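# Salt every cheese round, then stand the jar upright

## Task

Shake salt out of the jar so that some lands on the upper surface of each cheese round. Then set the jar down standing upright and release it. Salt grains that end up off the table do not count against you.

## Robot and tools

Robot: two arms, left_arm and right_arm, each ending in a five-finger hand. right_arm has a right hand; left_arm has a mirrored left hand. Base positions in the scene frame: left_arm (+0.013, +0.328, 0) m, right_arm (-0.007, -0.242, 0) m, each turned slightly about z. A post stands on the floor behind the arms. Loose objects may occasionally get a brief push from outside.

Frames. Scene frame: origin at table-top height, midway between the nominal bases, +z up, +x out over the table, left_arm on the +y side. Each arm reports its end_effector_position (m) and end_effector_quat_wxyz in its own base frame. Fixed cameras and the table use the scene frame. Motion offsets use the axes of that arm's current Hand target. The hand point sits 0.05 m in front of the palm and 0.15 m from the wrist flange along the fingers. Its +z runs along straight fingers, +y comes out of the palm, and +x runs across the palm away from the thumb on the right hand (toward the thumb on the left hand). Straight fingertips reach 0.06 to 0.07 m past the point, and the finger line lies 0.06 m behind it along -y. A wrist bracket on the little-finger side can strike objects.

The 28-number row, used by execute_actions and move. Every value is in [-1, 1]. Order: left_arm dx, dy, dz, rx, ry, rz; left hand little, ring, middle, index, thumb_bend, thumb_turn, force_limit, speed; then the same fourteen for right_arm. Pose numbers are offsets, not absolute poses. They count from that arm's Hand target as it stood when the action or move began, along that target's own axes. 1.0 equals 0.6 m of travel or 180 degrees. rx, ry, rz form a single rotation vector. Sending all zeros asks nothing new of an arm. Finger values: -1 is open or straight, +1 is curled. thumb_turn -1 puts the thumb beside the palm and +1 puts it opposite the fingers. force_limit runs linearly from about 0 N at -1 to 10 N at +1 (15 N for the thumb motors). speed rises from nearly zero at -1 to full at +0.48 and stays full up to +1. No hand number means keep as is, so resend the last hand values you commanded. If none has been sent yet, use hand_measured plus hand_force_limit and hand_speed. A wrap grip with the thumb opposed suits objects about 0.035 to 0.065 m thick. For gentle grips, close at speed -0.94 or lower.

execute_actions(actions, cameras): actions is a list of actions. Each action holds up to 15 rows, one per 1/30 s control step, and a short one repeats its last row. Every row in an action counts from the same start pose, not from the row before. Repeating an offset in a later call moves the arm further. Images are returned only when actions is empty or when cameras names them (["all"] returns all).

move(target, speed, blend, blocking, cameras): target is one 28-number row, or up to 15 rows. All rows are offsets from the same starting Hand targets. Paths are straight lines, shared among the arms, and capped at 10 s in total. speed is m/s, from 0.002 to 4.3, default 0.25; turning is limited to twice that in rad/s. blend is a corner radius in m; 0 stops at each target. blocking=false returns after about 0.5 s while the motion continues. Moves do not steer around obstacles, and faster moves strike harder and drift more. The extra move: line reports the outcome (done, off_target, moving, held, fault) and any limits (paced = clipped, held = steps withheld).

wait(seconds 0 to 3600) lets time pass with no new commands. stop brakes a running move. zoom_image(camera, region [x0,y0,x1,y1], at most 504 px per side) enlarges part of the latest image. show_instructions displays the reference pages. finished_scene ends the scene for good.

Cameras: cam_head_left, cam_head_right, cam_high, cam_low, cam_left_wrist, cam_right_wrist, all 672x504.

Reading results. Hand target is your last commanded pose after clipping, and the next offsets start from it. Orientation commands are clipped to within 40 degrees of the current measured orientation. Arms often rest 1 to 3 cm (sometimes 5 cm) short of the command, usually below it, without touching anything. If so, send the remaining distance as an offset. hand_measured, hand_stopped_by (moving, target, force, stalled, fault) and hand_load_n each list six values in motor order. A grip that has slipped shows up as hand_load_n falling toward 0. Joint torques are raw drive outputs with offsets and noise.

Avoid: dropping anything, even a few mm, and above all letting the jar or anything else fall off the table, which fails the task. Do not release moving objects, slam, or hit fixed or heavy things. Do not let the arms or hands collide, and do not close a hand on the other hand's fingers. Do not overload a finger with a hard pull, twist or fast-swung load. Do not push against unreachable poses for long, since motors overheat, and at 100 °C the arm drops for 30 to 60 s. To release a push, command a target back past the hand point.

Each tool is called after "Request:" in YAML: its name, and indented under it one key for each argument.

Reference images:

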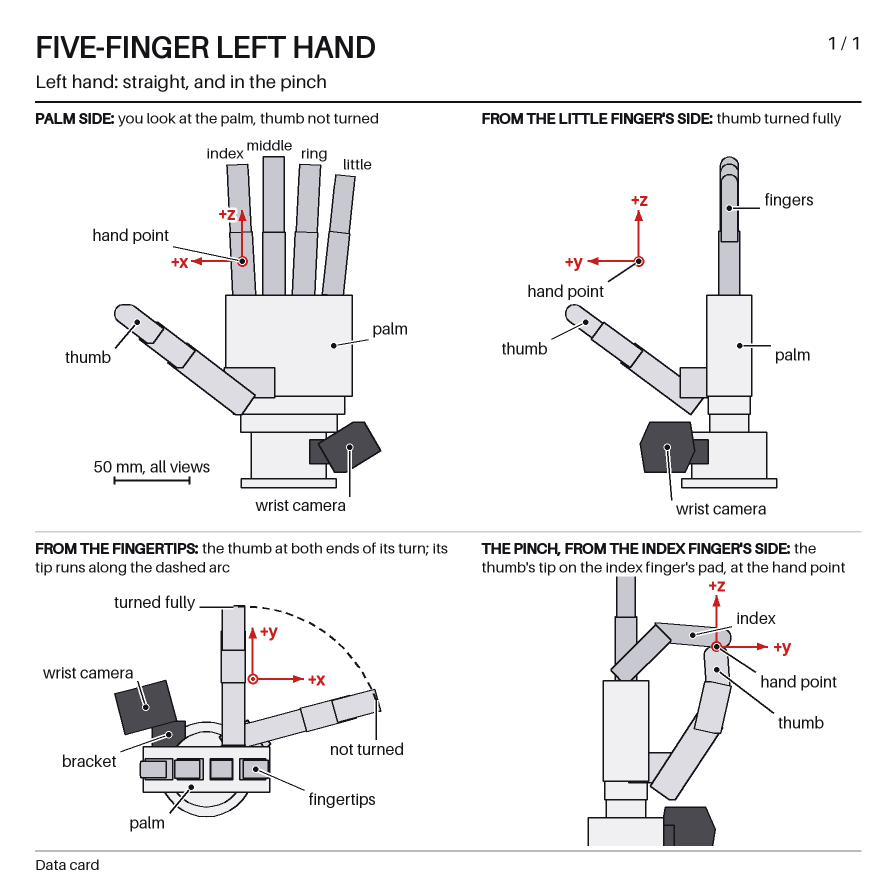

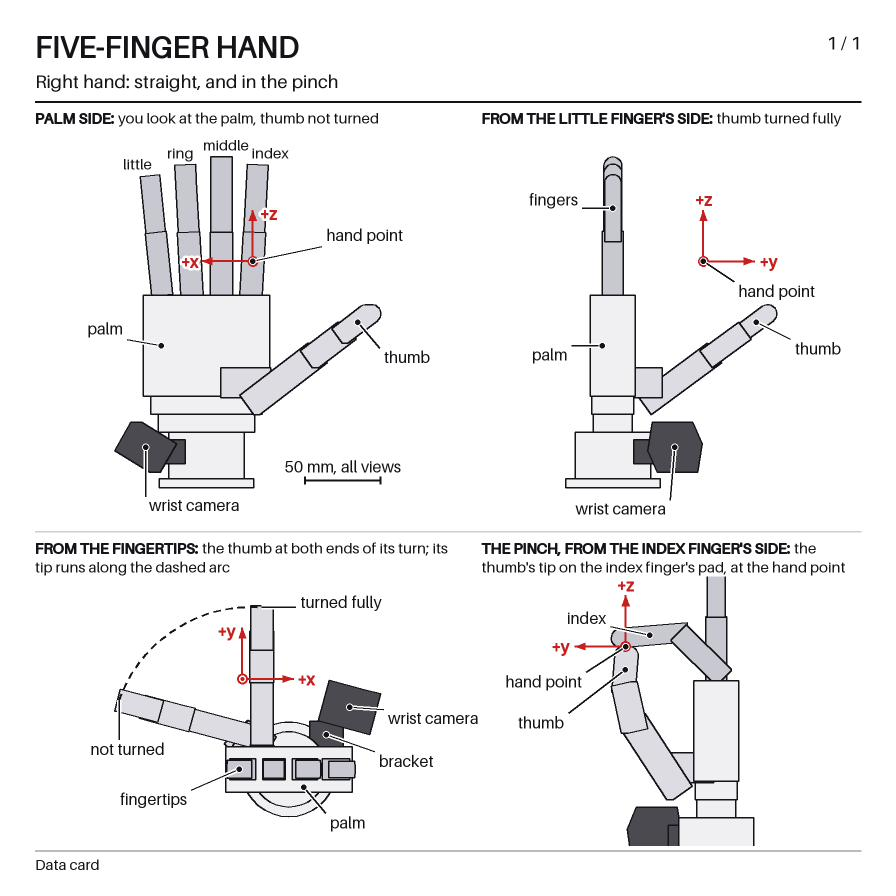

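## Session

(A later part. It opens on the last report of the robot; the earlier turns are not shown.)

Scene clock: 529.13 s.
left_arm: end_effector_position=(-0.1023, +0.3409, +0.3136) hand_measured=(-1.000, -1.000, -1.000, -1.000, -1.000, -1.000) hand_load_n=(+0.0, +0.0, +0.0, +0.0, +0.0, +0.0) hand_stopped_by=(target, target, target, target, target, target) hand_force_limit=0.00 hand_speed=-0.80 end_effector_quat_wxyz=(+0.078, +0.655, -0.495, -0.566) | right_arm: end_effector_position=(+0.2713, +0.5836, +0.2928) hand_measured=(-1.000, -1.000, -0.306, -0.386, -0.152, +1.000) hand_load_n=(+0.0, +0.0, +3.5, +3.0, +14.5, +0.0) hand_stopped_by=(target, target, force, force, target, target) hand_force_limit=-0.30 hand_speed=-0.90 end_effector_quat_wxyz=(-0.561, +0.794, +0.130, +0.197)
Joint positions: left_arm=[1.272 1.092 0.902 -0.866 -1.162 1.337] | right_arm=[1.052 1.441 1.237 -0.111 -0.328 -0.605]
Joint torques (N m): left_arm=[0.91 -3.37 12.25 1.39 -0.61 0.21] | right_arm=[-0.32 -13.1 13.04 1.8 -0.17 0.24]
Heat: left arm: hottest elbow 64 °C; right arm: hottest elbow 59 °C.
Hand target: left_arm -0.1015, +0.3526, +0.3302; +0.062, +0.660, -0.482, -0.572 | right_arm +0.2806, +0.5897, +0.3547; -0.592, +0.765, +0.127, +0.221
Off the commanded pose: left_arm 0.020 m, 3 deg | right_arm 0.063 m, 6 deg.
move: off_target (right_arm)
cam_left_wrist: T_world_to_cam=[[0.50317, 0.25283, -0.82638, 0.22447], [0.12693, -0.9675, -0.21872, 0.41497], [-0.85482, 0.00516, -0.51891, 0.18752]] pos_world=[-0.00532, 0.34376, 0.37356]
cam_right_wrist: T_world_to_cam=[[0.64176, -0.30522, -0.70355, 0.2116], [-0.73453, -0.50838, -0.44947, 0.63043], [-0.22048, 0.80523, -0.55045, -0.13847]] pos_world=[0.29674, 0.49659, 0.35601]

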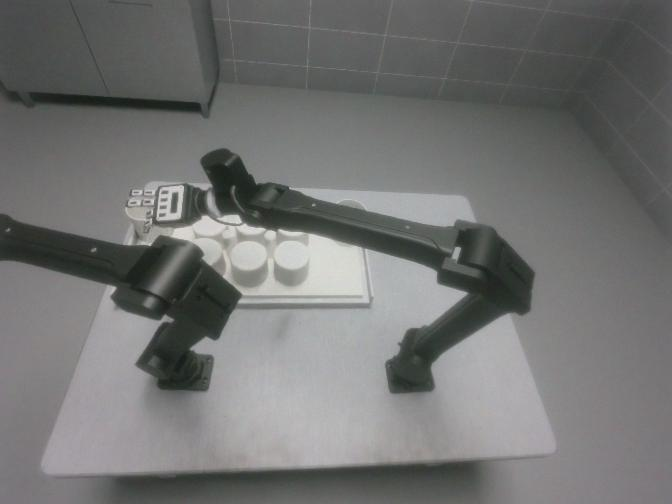

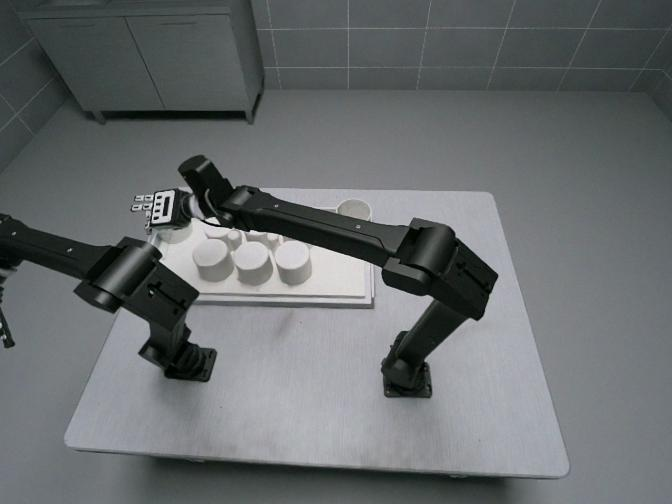

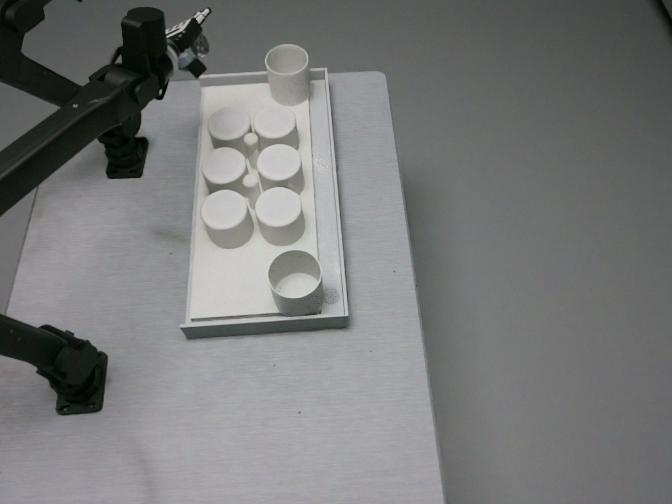

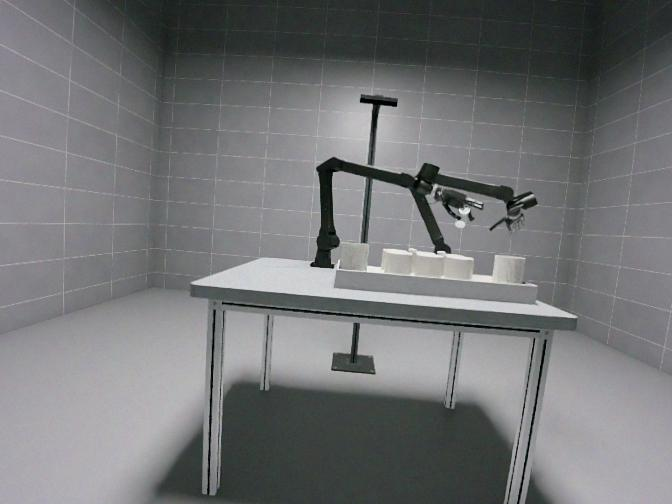

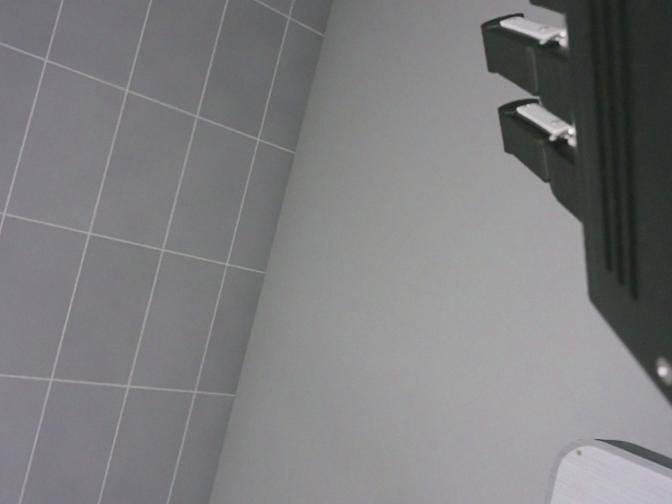

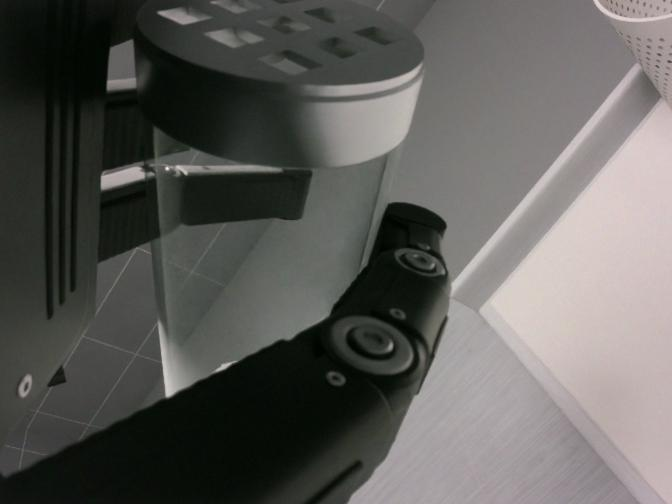

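Request:
zoom_image:
  camera: "cam_high"
  region: [90, 0, 240, 110]

Request:
zoom_image:
  camera: "cam_low"
  region: [400, 150, 520, 250]

Request:
zoom_image:
  camera: "cam_head_right"
  region: [120, 140, 280, 290]

Scaled by 3.360 from the camera's image (finer frame: 960x720).

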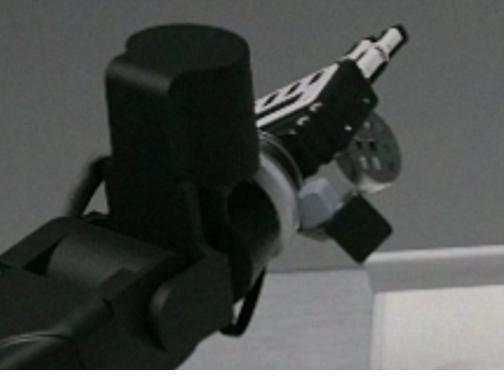

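Scaled by 4.200 from the camera's image (finer frame: 960x720).

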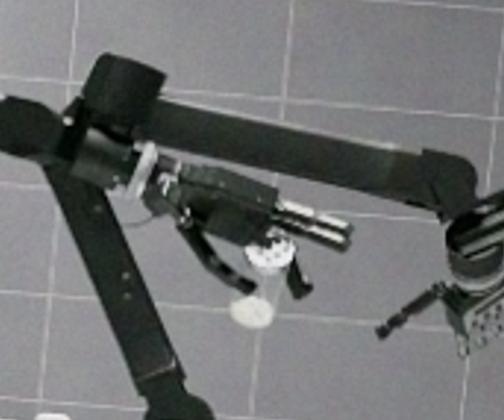

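Scaled by 3.150 from the camera's image (finer frame: 960x720).

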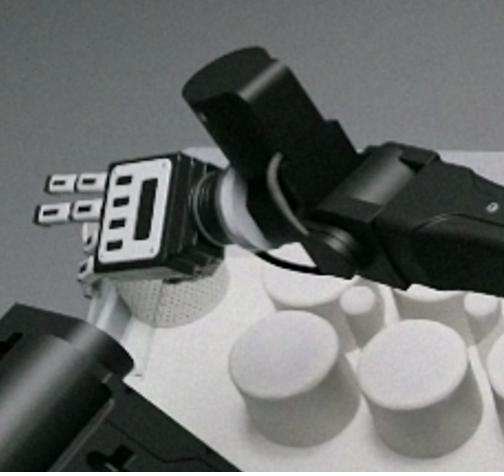

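Request:
move:
  target: [0,0,0,0,0,0,-1,-1,-1,-1,-1,-1,0,-0.8,-0.1450,0.2292,0.0057,0,0,0.1389,-1,-1,0.45,0.45,-0.15,1,-0.3,-0.9]
  speed: 0.1
  cameras: ["cam_high", "cam_low", "cam_right_wrist", "cam_head_right"]

Scene clock: 558.23 s.
left_arm: end_effector_position=(-0.1023, +0.3409, +0.3136) hand_measured=(-1.000, -1.000, -1.000, -1.000, -1.000, -1.000) hand_load_n=(+0.0, +0.0, +0.0, +0.0, +0.0, +0.0) hand_stopped_by=(target, target, target, target, target, target) hand_force_limit=0.00 hand_speed=-0.80 end_effector_quat_wxyz=(+0.078, +0.655, -0.495, -0.566) | right_arm: end_effector_position=(+0.2624, +0.5614, +0.1892) hand_measured=(-1.000, -1.000, -0.306, -0.386, -0.152, +1.000) hand_load_n=(+0.0, +0.0, +3.5, +2.0, +14.5, +0.0) hand_stopped_by=(target, target, force, force, target, target) hand_force_limit=-0.30 hand_speed=-0.90 end_effector_quat_wxyz=(-0.616, +0.782, -0.036, +0.085)
Joint positions: left_arm=[1.272 1.092 0.902 -0.866 -1.162 1.337] | right_arm=[0.986 1.505 0.952 0.306 -0.39 -0.187]
Joint torques (N m): left_arm=[1.08 -3.25 12.04 1.35 -0.58 0.24] | right_arm=[-0.56 -10.58 7.17 2.86 -0.27 0.31]
Heat: left arm: hottest elbow 65 °C; right arm: hottest elbow 60 °C.
Hand target: left_arm -0.1015, +0.3526, +0.3302; +0.062, +0.660, -0.482, -0.572 | right_arm +0.2681, +0.5620, +0.1951; -0.625, +0.774, -0.042, +0.087
Off the commanded pose: left_arm 0.020 m, 3 deg | right_arm 0.008 m, 1 deg.
move: done
cam_right_wrist: T_world_to_cam=[[0.29906, -0.24562, -0.92208, 0.23551], [-0.90906, -0.36713, -0.19704, 0.48479], [-0.29013, 0.89716, -0.33308, -0.25409]] pos_world=[0.29655, 0.46379, 0.22805]
Images, in order (width x height): cam_head_right 672x504, cam_high 672x504, cam_low 672x504, cam_right_wrist 672x504.

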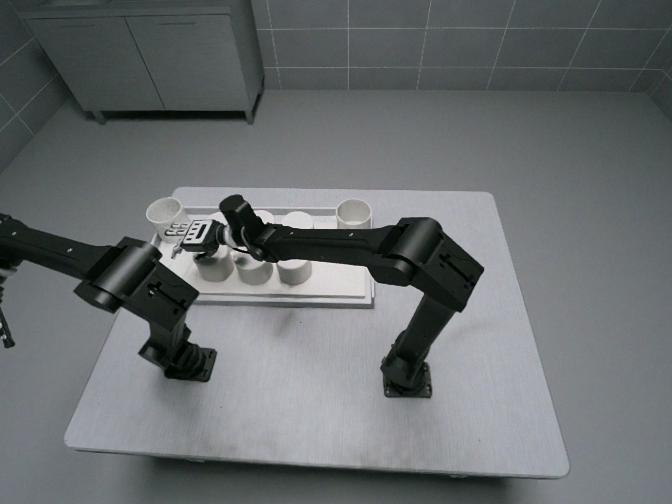

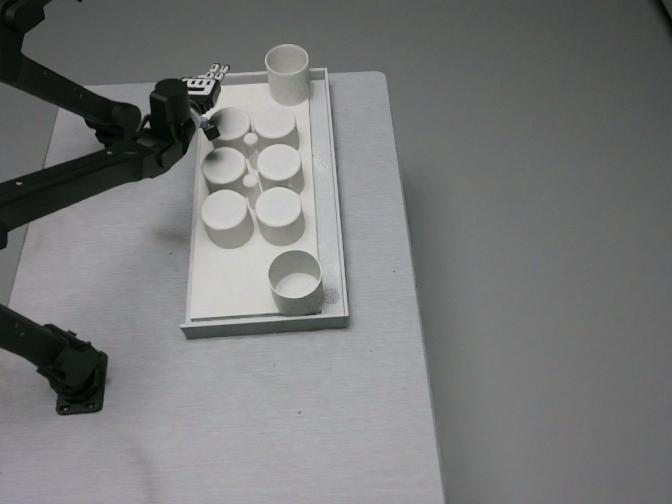

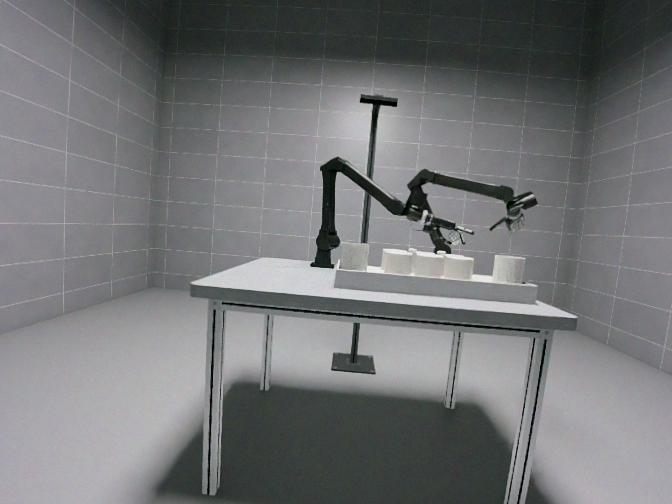

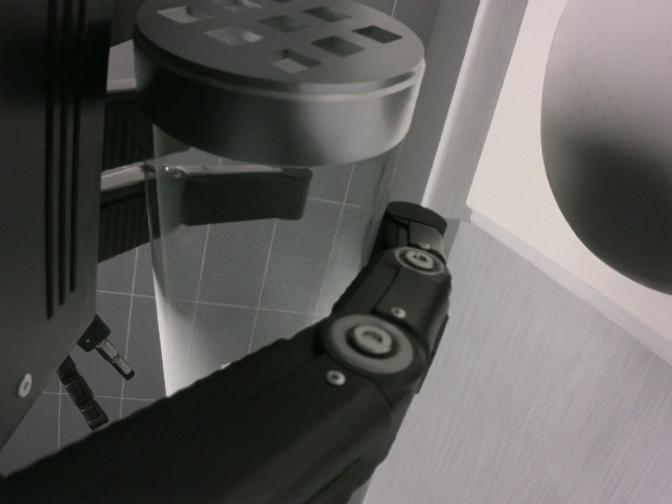

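Request:
move:
  target: [0,0,0,0,0,0,-1,-1,-1,-1,-1,-1,0,-0.8,0,0,0,0,0,0.0944,-1,-1,0.45,0.45,-0.15,1,-0.3,-0.9]
  speed: 0.2
  cameras: ["cam_high", "cam_low", "cam_right_wrist"]

Scene clock: 575.93 s.
left_arm: end_effector_position=(-0.1023, +0.3409, +0.3136) hand_measured=(-1.000, -1.000, -1.000, -1.000, -1.000, -1.000) hand_load_n=(+0.0, +0.0, +0.0, +0.0, +0.0, +0.0) hand_stopped_by=(target, target, target, target, target, target) hand_force_limit=0.00 hand_speed=-0.80 end_effector_quat_wxyz=(+0.078, +0.655, -0.495, -0.566) | right_arm: end_effector_position=(+0.2620, +0.5610, +0.1907) hand_measured=(-1.000, -1.000, -0.306, -0.386, -0.152, +1.000) hand_load_n=(+0.0, +0.0, +3.5, +2.0, +14.5, +0.0) hand_stopped_by=(target, target, force, force, target, target) hand_force_limit=-0.30 hand_speed=-0.90 end_effector_quat_wxyz=(-0.623, +0.767, -0.151, -0.006)
Joint positions: left_arm=[1.272 1.092 0.902 -0.866 -1.162 1.337] | right_arm=[0.95 1.528 0.952 0.329 -0.425 0.1]
Joint torques (N m): left_arm=[0.73 -2.96 12.22 1.37 -0.54 0.25] | right_arm=[-0.56 -10.4 7.2 2.91 -0.28 0.31]
Heat: left arm: hottest elbow 65 °C; right arm: hottest elbow 57 °C.
Hand target: left_arm -0.1015, +0.3526, +0.3302; +0.062, +0.660, -0.482, -0.572 | right_arm +0.2681, +0.5621, +0.1950; -0.631, +0.760, -0.155, -0.006
Off the commanded pose: left_arm 0.020 m, 3 deg | right_arm 0.008 m, 1 deg.
move: done
cam_right_wrist: T_world_to_cam=[[0.01368, -0.20314, -0.97905, 0.29873], [-0.95235, -0.30103, 0.04915, 0.41192], [-0.30471, 0.93173, -0.19758, -0.29482]] pos_world=[0.29837, 0.45938, 0.21398]

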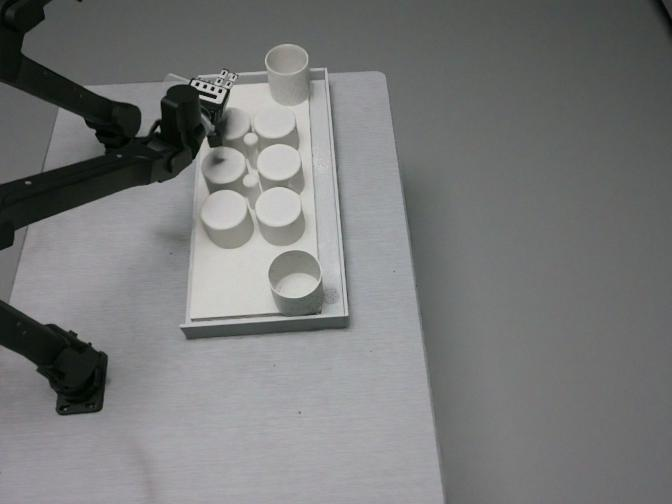

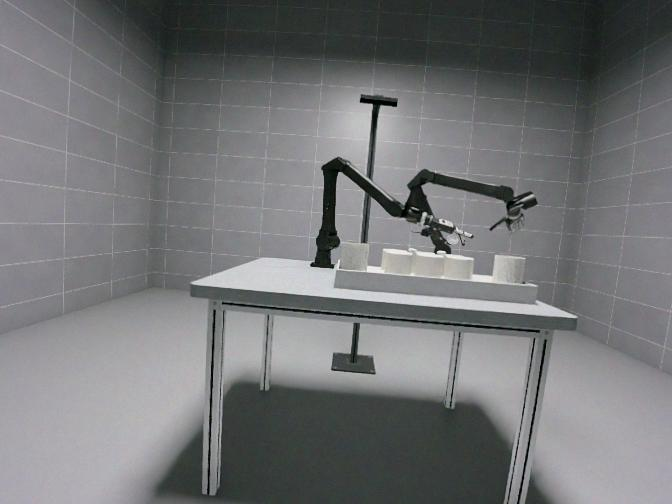

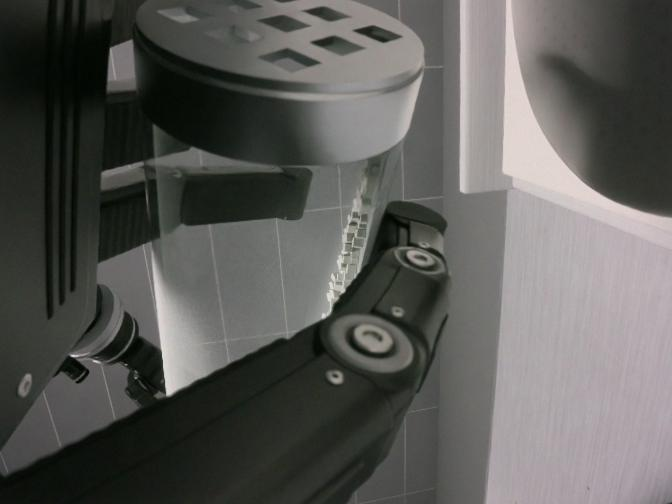

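Request:
zoom_image:
  camera: "cam_right_wrist"
  region: [120, 0, 460, 330]

Request:
zoom_image:
  camera: "cam_high"
  region: [150, 50, 300, 170]

Scaled by 1.482 from the camera's image (finer frame: 960x720).

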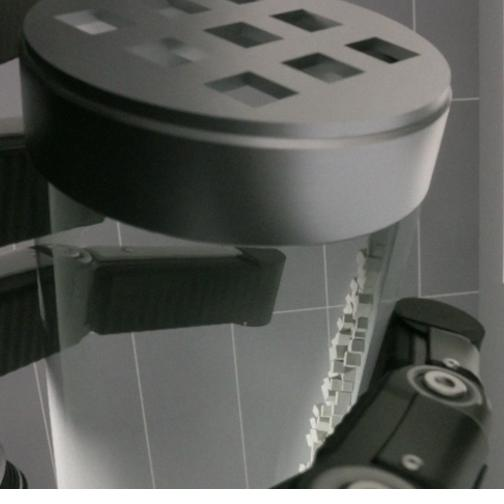

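Scaled by 3.360 from the camera's image (finer frame: 960x720).

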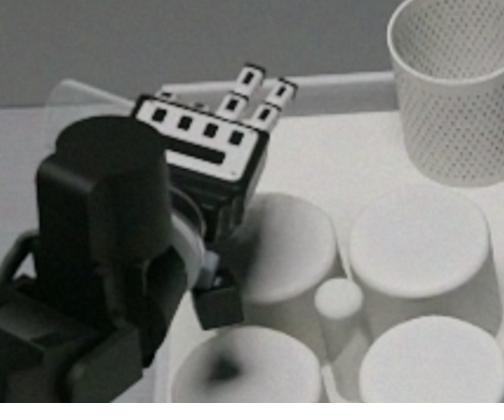

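Request:
move:
  target: [0,0,0,0,0,0,-1,-1,-1,-1,-1,-1,0,-0.8,0,0,0,0,0,0.0556,-1,-1,0.45,0.45,-0.15,1,-0.3,-0.9]
  speed: 0.2
  cameras: ["cam_high", "cam_right_wrist"]

Request:
zoom_image:
  camera: "cam_right_wrist"
  region: [120, 0, 460, 330]

Scene clock: 583.40 s.
left_arm: end_effector_position=(-0.1023, +0.3409, +0.3136) hand_measured=(-1.000, -1.000, -1.000, -1.000, -1.000, -1.000) hand_load_n=(+0.0, +0.0, +0.0, +0.0, +0.0, +0.0) hand_stopped_by=(target, target, target, target, target, target) hand_force_limit=0.00 hand_speed=-0.80 end_effector_quat_wxyz=(+0.078, +0.655, -0.495, -0.566) | right_arm: end_effector_position=(+0.2630, +0.5621, +0.1924) hand_measured=(-1.000, -1.000, -0.306, -0.386, -0.152, +1.000) hand_load_n=(+0.0, +0.0, +3.5, +2.0, +14.5, +0.0) hand_stopped_by=(target, target, force, force, target, target) hand_force_limit=-0.30 hand_speed=-0.90 end_effector_quat_wxyz=(-0.622, +0.750, -0.216, -0.060)
Joint positions: left_arm=[1.272 1.092 0.902 -0.866 -1.162 1.337] | right_arm=[0.932 1.547 0.952 0.349 -0.442 0.27]
Joint torques (N m): left_arm=[0.79 -3.66 12.12 1.37 -0.54 0.21] | right_arm=[-0.5 -10.81 6.84 2.78 -0.29 0.3]
Heat: left arm: hottest elbow 65 °C; right arm: hottest elbow 56 °C.
Hand target: left_arm -0.1015, +0.3526, +0.3302; +0.062, +0.660, -0.482, -0.572 | right_arm +0.2680, +0.5621, +0.1950; -0.628, +0.743, -0.221, -0.061
Off the commanded pose: left_arm 0.020 m, 3 deg | right_arm 0.006 m, 1 deg.
move: done
cam_right_wrist: T_world_to_cam=[[-0.15534, -0.16701, -0.97364, 0.32367], [-0.94322, -0.26785, 0.19643, 0.36368], [-0.2936, 0.94887, -0.11592, -0.3234]] pos_world=[0.29836, 0.45833, 0.20621]

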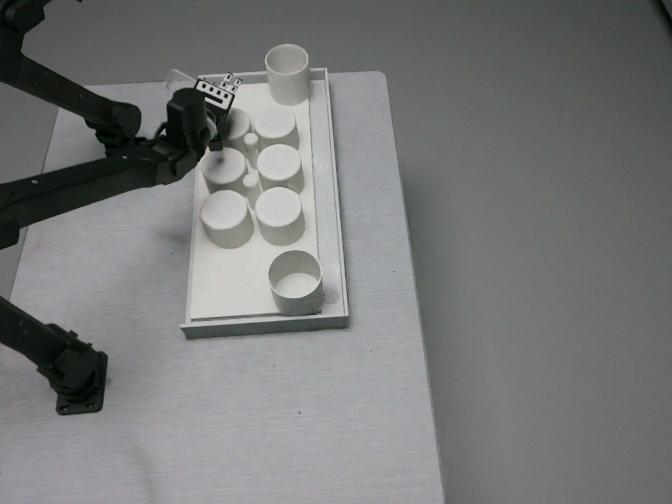

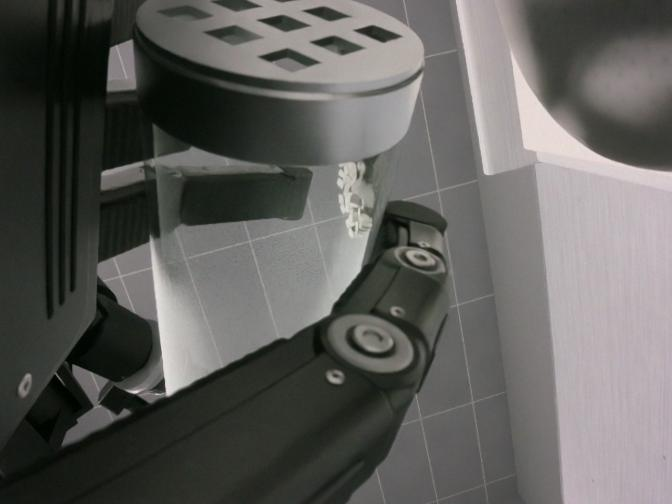

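Scaled by 1.482 from the camera's image (finer frame: 960x720).

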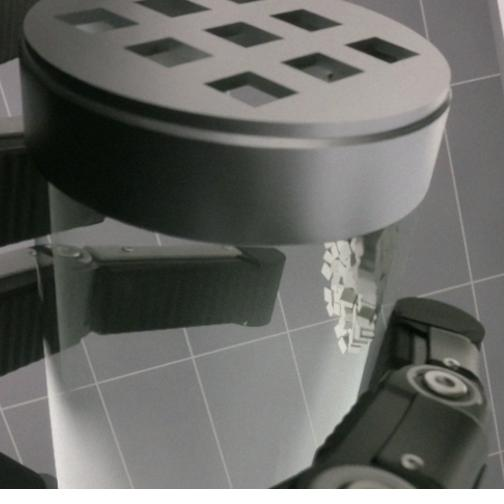

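Request:
zoom_image:
  camera: "cam_right_wrist"
  region: [500, 0, 672, 180]

Request:
zoom_image:
  camera: "cam_high"
  region: [190, 60, 290, 160]

Scaled by 2.800 from the camera's image (finer frame: 960x720).

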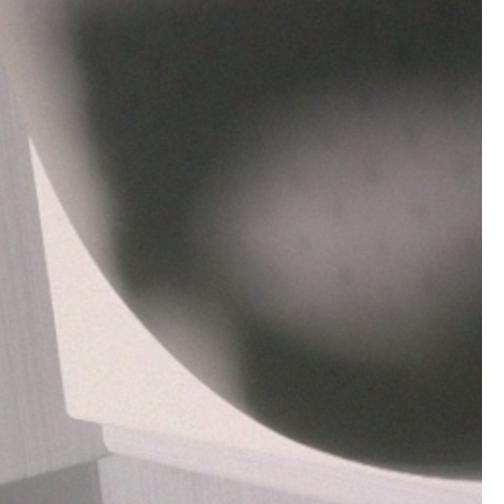

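Scaled by 5.040 from the camera's image (finer frame: 960x720).

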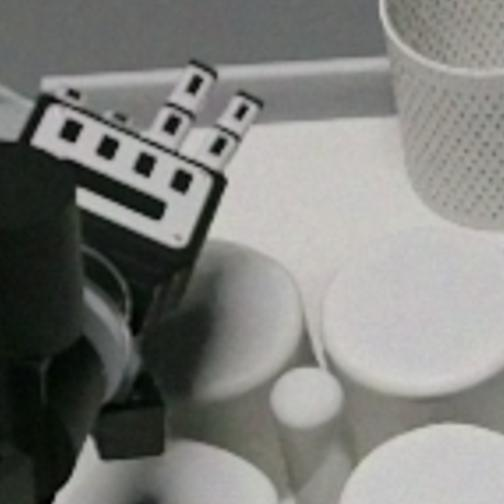

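Request:
move:
  target: [0,0,0,0,0,0,-1,-1,-1,-1,-1,-1,0,-0.8,0,0,0,0,0,0.0444,-1,-1,0.45,0.45,-0.15,1,-0.3,-0.9]
  speed: 0.2
  cameras: ["cam_high", "cam_right_wrist"]

Request:
zoom_image:
  camera: "cam_right_wrist"
  region: [120, 0, 460, 330]

Scene clock: 592.37 s.
left_arm: end_effector_position=(-0.1023, +0.3409, +0.3136) hand_measured=(-1.000, -1.000, -1.000, -1.000, -1.000, -1.000) hand_load_n=(+0.0, +0.0, +0.0, +0.0, -0.5, +0.0) hand_stopped_by=(target, target, target, target, target, target) hand_force_limit=0.00 hand_speed=-0.80 end_effector_quat_wxyz=(+0.078, +0.655, -0.495, -0.566) | right_arm: end_effector_position=(+0.2626, +0.5623, +0.1920) hand_measured=(-1.000, -1.000, -0.306, -0.386, -0.152, +1.000) hand_load_n=(-0.5, +0.0, +3.5, +2.0, +14.5, +0.0) hand_stopped_by=(target, target, force, force, target, target) hand_force_limit=-0.30 hand_speed=-0.90 end_effector_quat_wxyz=(-0.616, +0.734, -0.268, -0.103)
Joint positions: left_arm=[1.272 1.092 0.902 -0.866 -1.162 1.337] | right_arm=[0.92 1.562 0.946 0.368 -0.454 0.406]
Joint torques (N m): left_arm=[1.26 -3.08 12.19 1.33 -0.58 0.19] | right_arm=[-0.62 -10.58 6.84 2.81 -0.29 0.32]
Heat: left arm: hottest elbow 65 °C; right arm: hottest elbow 55 °C.
Hand target: left_arm -0.1015, +0.3526, +0.3302; +0.062, +0.660, -0.482, -0.572 | right_arm +0.2681, +0.5620, +0.1949; -0.623, +0.726, -0.272, -0.105
Off the commanded pose: left_arm 0.020 m, 3 deg | right_arm 0.006 m, 1 deg.
move: done
cam_right_wrist: T_world_to_cam=[[-0.28877, -0.1367, -0.94759, 0.33623], [-0.91673, -0.24593, 0.31484, 0.3214], [-0.27608, 0.9596, -0.0543, -0.34632]] pos_world=[0.29612, 0.45734, 0.19861]

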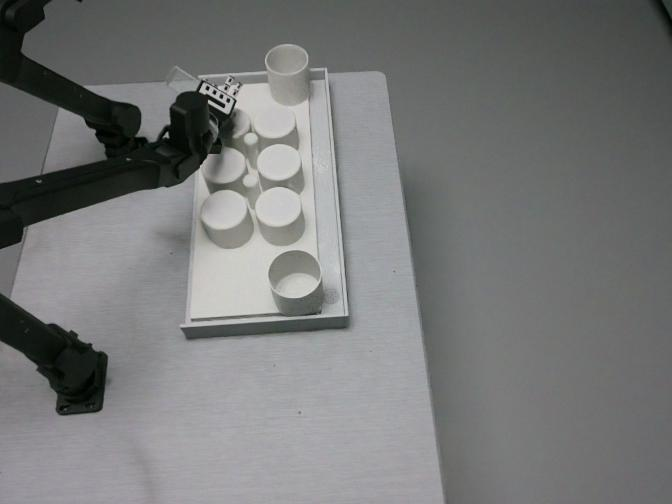

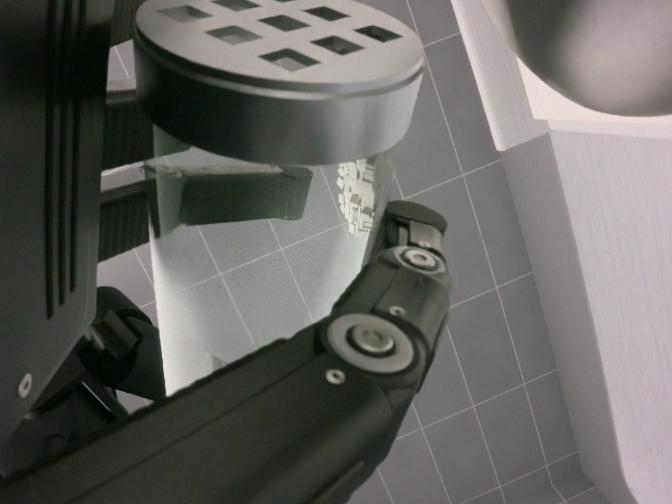

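Scaled by 1.482 from the camera's image (finer frame: 960x720).

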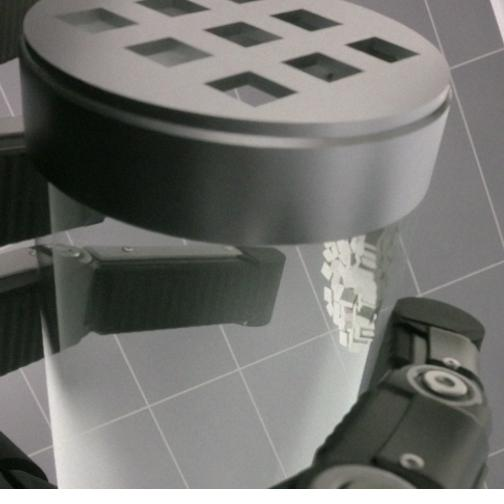

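Request:
zoom_image:
  camera: "cam_right_wrist"
  region: [250, 0, 450, 250]

Scaled by 2.016 from the camera's image (finer frame: 960x720).

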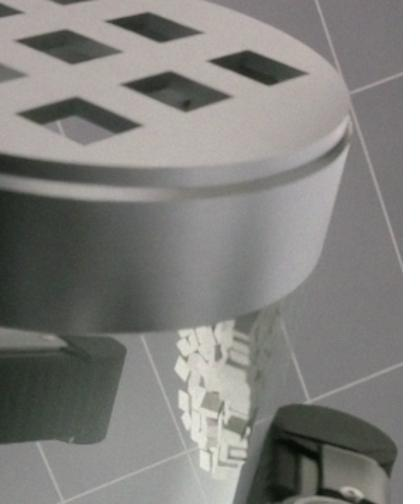

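Request:
execute_actions:
  actions:
    - [[0,0,0,0,0,0,-1,-1,-1,-1,-1,-1,0,-0.8,0,0,0,0,0,0.03,-1,-1,0.45,0.45,-0.15,1,-0.3,-0.9],[0,0,0,0,0,0,-1,-1,-1,-1,-1,-1,0,-0.8,0,0,0,0,0,0.03,-1,-1,0.45,0.45,-0.15,1,-0.3,-0.9],[0,0,0,0,0,0,-1,-1,-1,-1,-1,-1,0,-0.8,0,0,0,0,0,0.03,-1,-1,0.45,0.45,-0.15,1,-0.3,-0.9],[0,0,0,0,0,0,-1,-1,-1,-1,-1,-1,0,-0.8,0,0,0,0,0,-0.03,-1,-1,0.45,0.45,-0.15,1,-0.3,-0.9],[0,0,0,0,0,0,-1,-1,-1,-1,-1,-1,0,-0.8,0,0,0,0,0,-0.03,-1,-1,0.45,0.45,-0.15,1,-0.3,-0.9],[0,0,0,0,0,0,-1,-1,-1,-1,-1,-1,0,-0.8,0,0,0,0,0,-0.03,-1,-1,0.45,0.45,-0.15,1,-0.3,-0.9],[0,0,0,0,0,0,-1,-1,-1,-1,-1,-1,0,-0.8,0,0,0,0,0,0.03,-1,-1,0.45,0.45,-0.15,1,-0.3,-0.9],[0,0,0,0,0,0,-1,-1,-1,-1,-1,-1,0,-0.8,0,0,0,0,0,0.03,-1,-1,0.45,0.45,-0.15,1,-0.3,-0.9],[0,0,0,0,0,0,-1,-1,-1,-1,-1,-1,0,-0.8,0,0,0,0,0,0.03,-1,-1,0.45,0.45,-0.15,1,-0.3,-0.9],[0,0,0,0,0,0,-1,-1,-1,-1,-1,-1,0,-0.8,0,0,0,0,0,-0.03,-1,-1,0.45,0.45,-0.15,1,-0.3,-0.9],[0,0,0,0,0,0,-1,-1,-1,-1,-1,-1,0,-0.8,0,0,0,0,0,-0.03,-1,-1,0.45,0.45,-0.15,1,-0.3,-0.9],[0,0,0,0,0,0,-1,-1,-1,-1,-1,-1,0,-0.8,0,0,0,0,0,-0.03,-1,-1,0.45,0.45,-0.15,1,-0.3,-0.9],[0,0,0,0,0,0,-1,-1,-1,-1,-1,-1,0,-0.8,0,0,0,0,0,0,-1,-1,0.45,0.45,-0.15,1,-0.3,-0.9]]
  cameras: ["cam_right_wrist", "cam_high"]

Request:
zoom_image:
  camera: "cam_right_wrist"
  region: [120, 0, 460, 330]

Scene clock: 613.63 s.
left_arm: end_effector_position=(-0.1023, +0.3409, +0.3136) hand_measured=(-1.000, -1.000, -1.000, -1.000, -1.000, -1.000) hand_load_n=(+0.0, +0.0, +0.0, +0.0, +0.0, +0.0) hand_stopped_by=(target, target, target, target, target, target) hand_force_limit=0.00 hand_speed=-0.80 end_effector_quat_wxyz=(+0.078, +0.655, -0.495, -0.566) | right_arm: end_effector_position=(+0.2651, +0.5618, +0.1909) hand_measured=(-1.000, -1.000, -0.306, -0.386, -0.152, +1.000) hand_load_n=(-0.5, +0.0, +3.5, +2.0, +14.5, +0.0) hand_stopped_by=(target, target, force, force, target, target) hand_force_limit=-0.30 hand_speed=-0.90 end_effector_quat_wxyz=(-0.616, +0.733, -0.269, -0.102)
Joint positions: left_arm=[1.272 1.092 0.902 -0.866 -1.162 1.337] | right_arm=[0.917 1.565 0.946 0.373 -0.454 0.406]
Joint torques (N m): left_arm=[1.67 -2.78 12.22 1.25 -0.53 0.23] | right_arm=[0.09 -11.28 6.79 2.78 -0.29 0.36]
Heat: left arm: hottest elbow 66 °C; right arm: hottest elbow 53 °C.
Hand target: left_arm -0.1015, +0.3526, +0.3302; +0.062, +0.660, -0.482, -0.572 | right_arm +0.2680, +0.5621, +0.1949; -0.623, +0.726, -0.272, -0.105
Off the commanded pose: left_arm 0.020 m, 3 deg | right_arm 0.005 m, 1 deg.
Step readings (end_effector_position of left_arm | right_arm):
0: (-0.1023, +0.3409, +0.3136) | (+0.2625, +0.5623, +0.1920)
1: (-0.1023, +0.3409, +0.3136) | (+0.2623, +0.5624, +0.1922)
2: (-0.1023, +0.3409, +0.3136) | (+0.2622, +0.5624, +0.1926)
4: (-0.1023, +0.3409, +0.3136) | (+0.2622, +0.5625, +0.1936)
8: (-0.1023, +0.3409, +0.3136) | (+0.2642, +0.5621, +0.1918)
15: (-0.1023, +0.3409, +0.3136) | (+0.2653, +0.5618, +0.1908)
cam_right_wrist: T_world_to_cam=[[-0.28869, -0.13474, -0.94789, 0.33486], [-0.91786, -0.24271, 0.31405, 0.32257], [-0.27238, 0.9607, -0.0536, -0.34697]] pos_world=[0.29823, 0.45675, 0.19751]
Images, in order (width x height): cam_high 672x504, cam_right_wrist 672x504.

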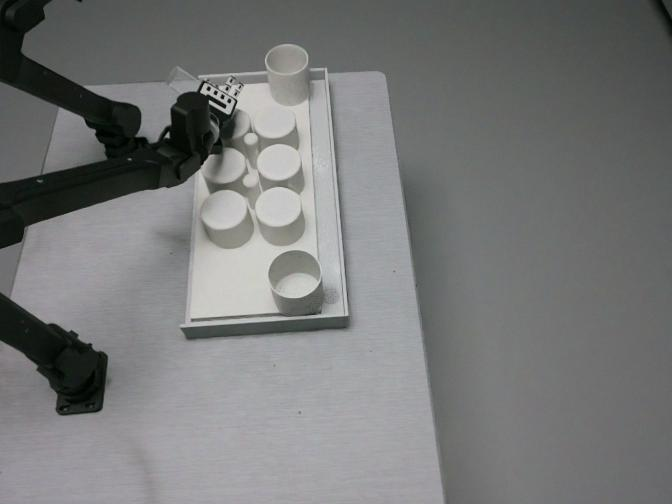

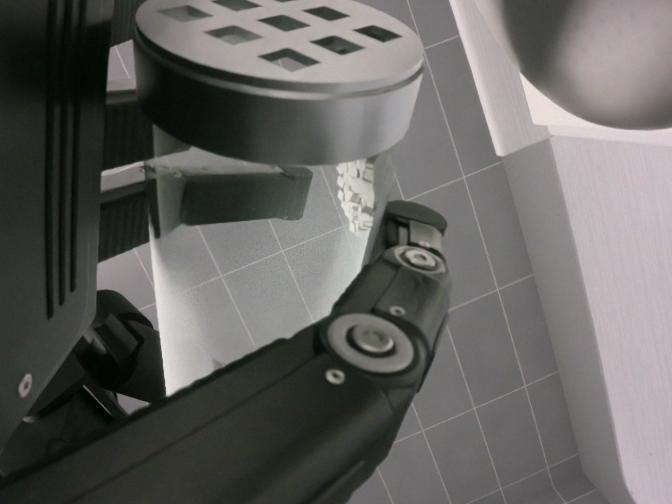

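Scaled by 1.482 from the camera's image (finer frame: 960x720).

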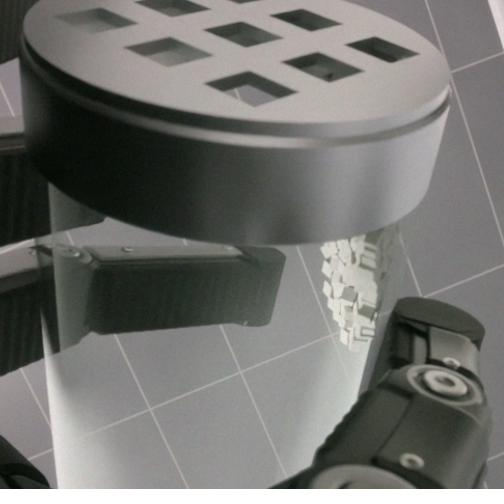

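Request:
zoom_image:
  camera: "cam_right_wrist"
  region: [450, 0, 672, 160]

Request:
zoom_image:
  camera: "cam_high"
  region: [190, 70, 270, 160]

Scaled by 2.270 from the camera's image (finer frame: 960x720).

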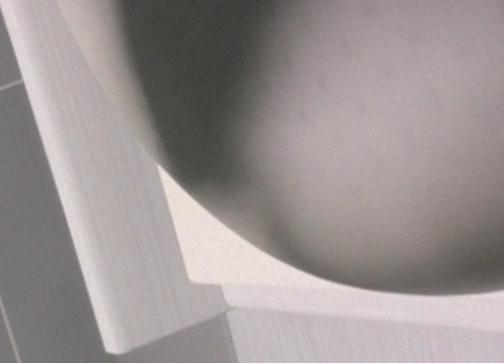

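Scaled by 5.600 from the camera's image (finer frame: 960x720).

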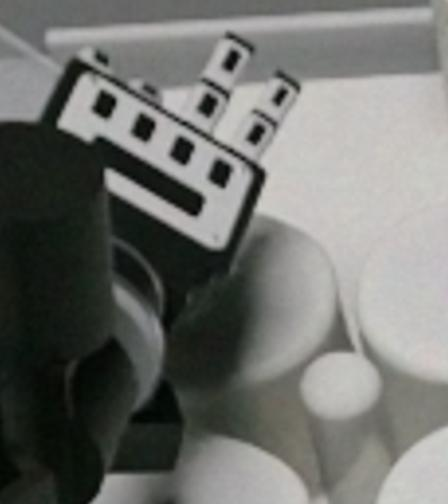

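Request:
move:
  target: [0,0,0,0,0,0,-1,-1,-1,-1,-1,-1,0,-0.8,-0.0703,-0.1343,-0.0093,0,0,0.0856,-1,-1,0.45,0.45,-0.15,1,-0.3,-0.9]
  speed: 0.15
  cameras: ["cam_right_wrist", "cam_high", "cam_low"]

Request:
zoom_image:
  camera: "cam_right_wrist"
  region: [120, 0, 460, 330]

Request:
zoom_image:
  camera: "cam_high"
  region: [190, 70, 270, 160]

Scene clock: 630.27 s.
left_arm: end_effector_position=(-0.1023, +0.3409, +0.3136) hand_measured=(-1.000, -1.000, -1.000, -1.000, -1.000, -1.000) hand_load_n=(+0.0, +0.0, +0.0, +0.0, +0.0, +0.0) hand_stopped_by=(target, target, target, target, target, target) hand_force_limit=0.00 hand_speed=-0.80 end_effector_quat_wxyz=(+0.078, +0.655, -0.495, -0.566) | right_arm: end_effector_position=(+0.2601, +0.5634, +0.2360) hand_measured=(-1.000, -1.000, -0.306, -0.386, -0.152, +1.000) hand_load_n=(+0.0, +0.0, +4.0, +2.0, +14.5, +0.0) hand_stopped_by=(target, target, force, force, target, target) hand_force_limit=-0.30 hand_speed=-0.90 end_effector_quat_wxyz=(-0.571, +0.702, -0.380, -0.191)
Joint positions: left_arm=[1.272 1.092 0.902 -0.866 -1.162 1.337] | right_arm=[0.907 1.514 1.017 0.182 -0.47 0.672]
Joint torques (N m): left_arm=[0.91 -3.37 12.23 1.33 -0.56 0.23] | right_arm=[-0.44 -12.75 11.99 1.73 -0.19 0.3]
Heat: left arm: hottest elbow 66 °C; right arm: hottest elbow 52 °C.
Hand target: left_arm -0.1015, +0.3526, +0.3302; +0.062, +0.660, -0.482, -0.572 | right_arm +0.2743, +0.5740, +0.2850; -0.603, +0.683, -0.367, -0.187
Off the commanded pose: left_arm 0.020 m, 3 deg | right_arm 0.052 m, 5 deg.
move: off_target (right_arm)
cam_right_wrist: T_world_to_cam=[[-0.56193, -0.11258, -0.81949, 0.40463], [-0.79765, -0.18861, 0.57287, 0.18136], [-0.21906, 0.97558, 0.01619, -0.38609]] pos_world=[0.28746, 0.45642, 0.23394]
Images, in order (width x height): cam_high 672x504, cam_low 672x504, cam_right_wrist 672x504.

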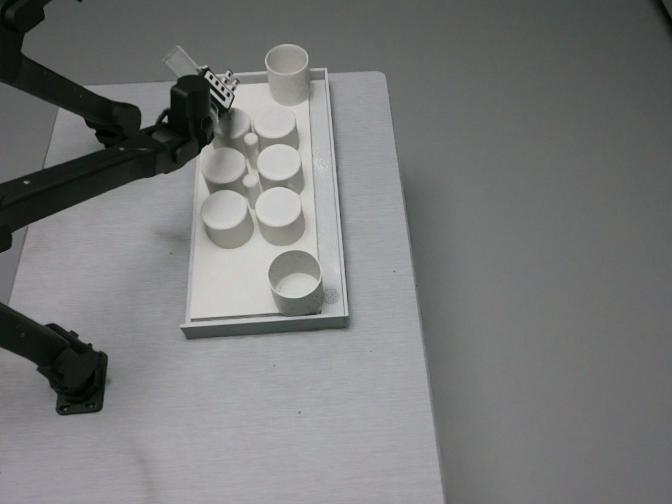

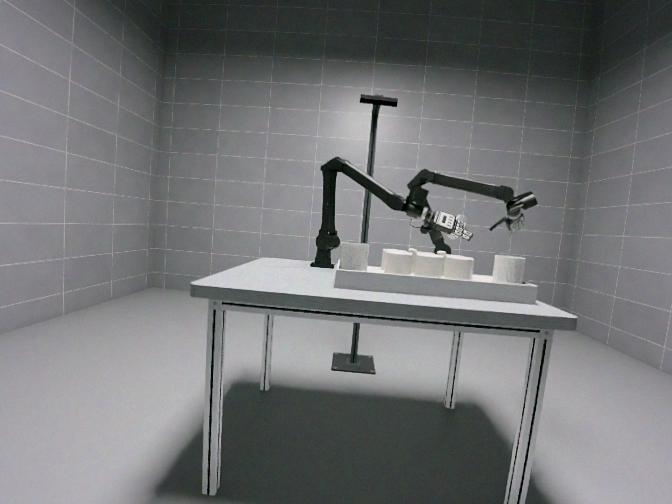

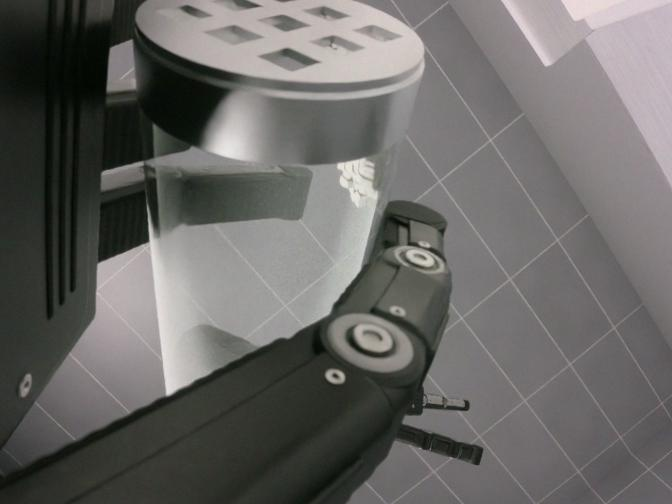

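Scaled by 1.482 from the camera's image (finer frame: 960x720).

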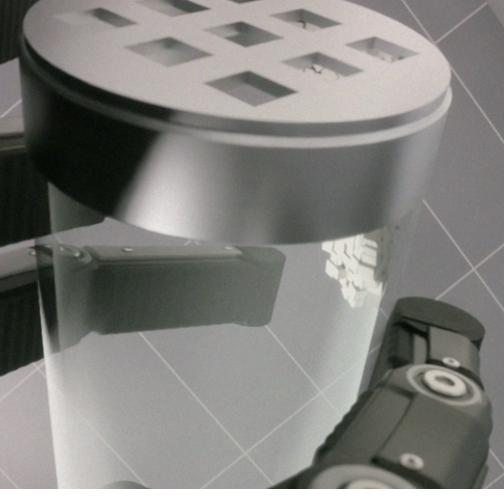

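Scaled by 5.600 from the camera's image (finer frame: 960x720).

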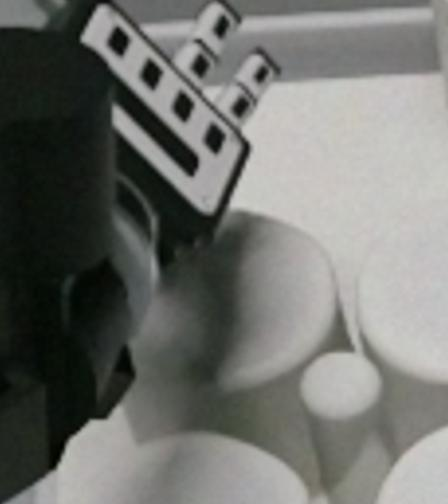

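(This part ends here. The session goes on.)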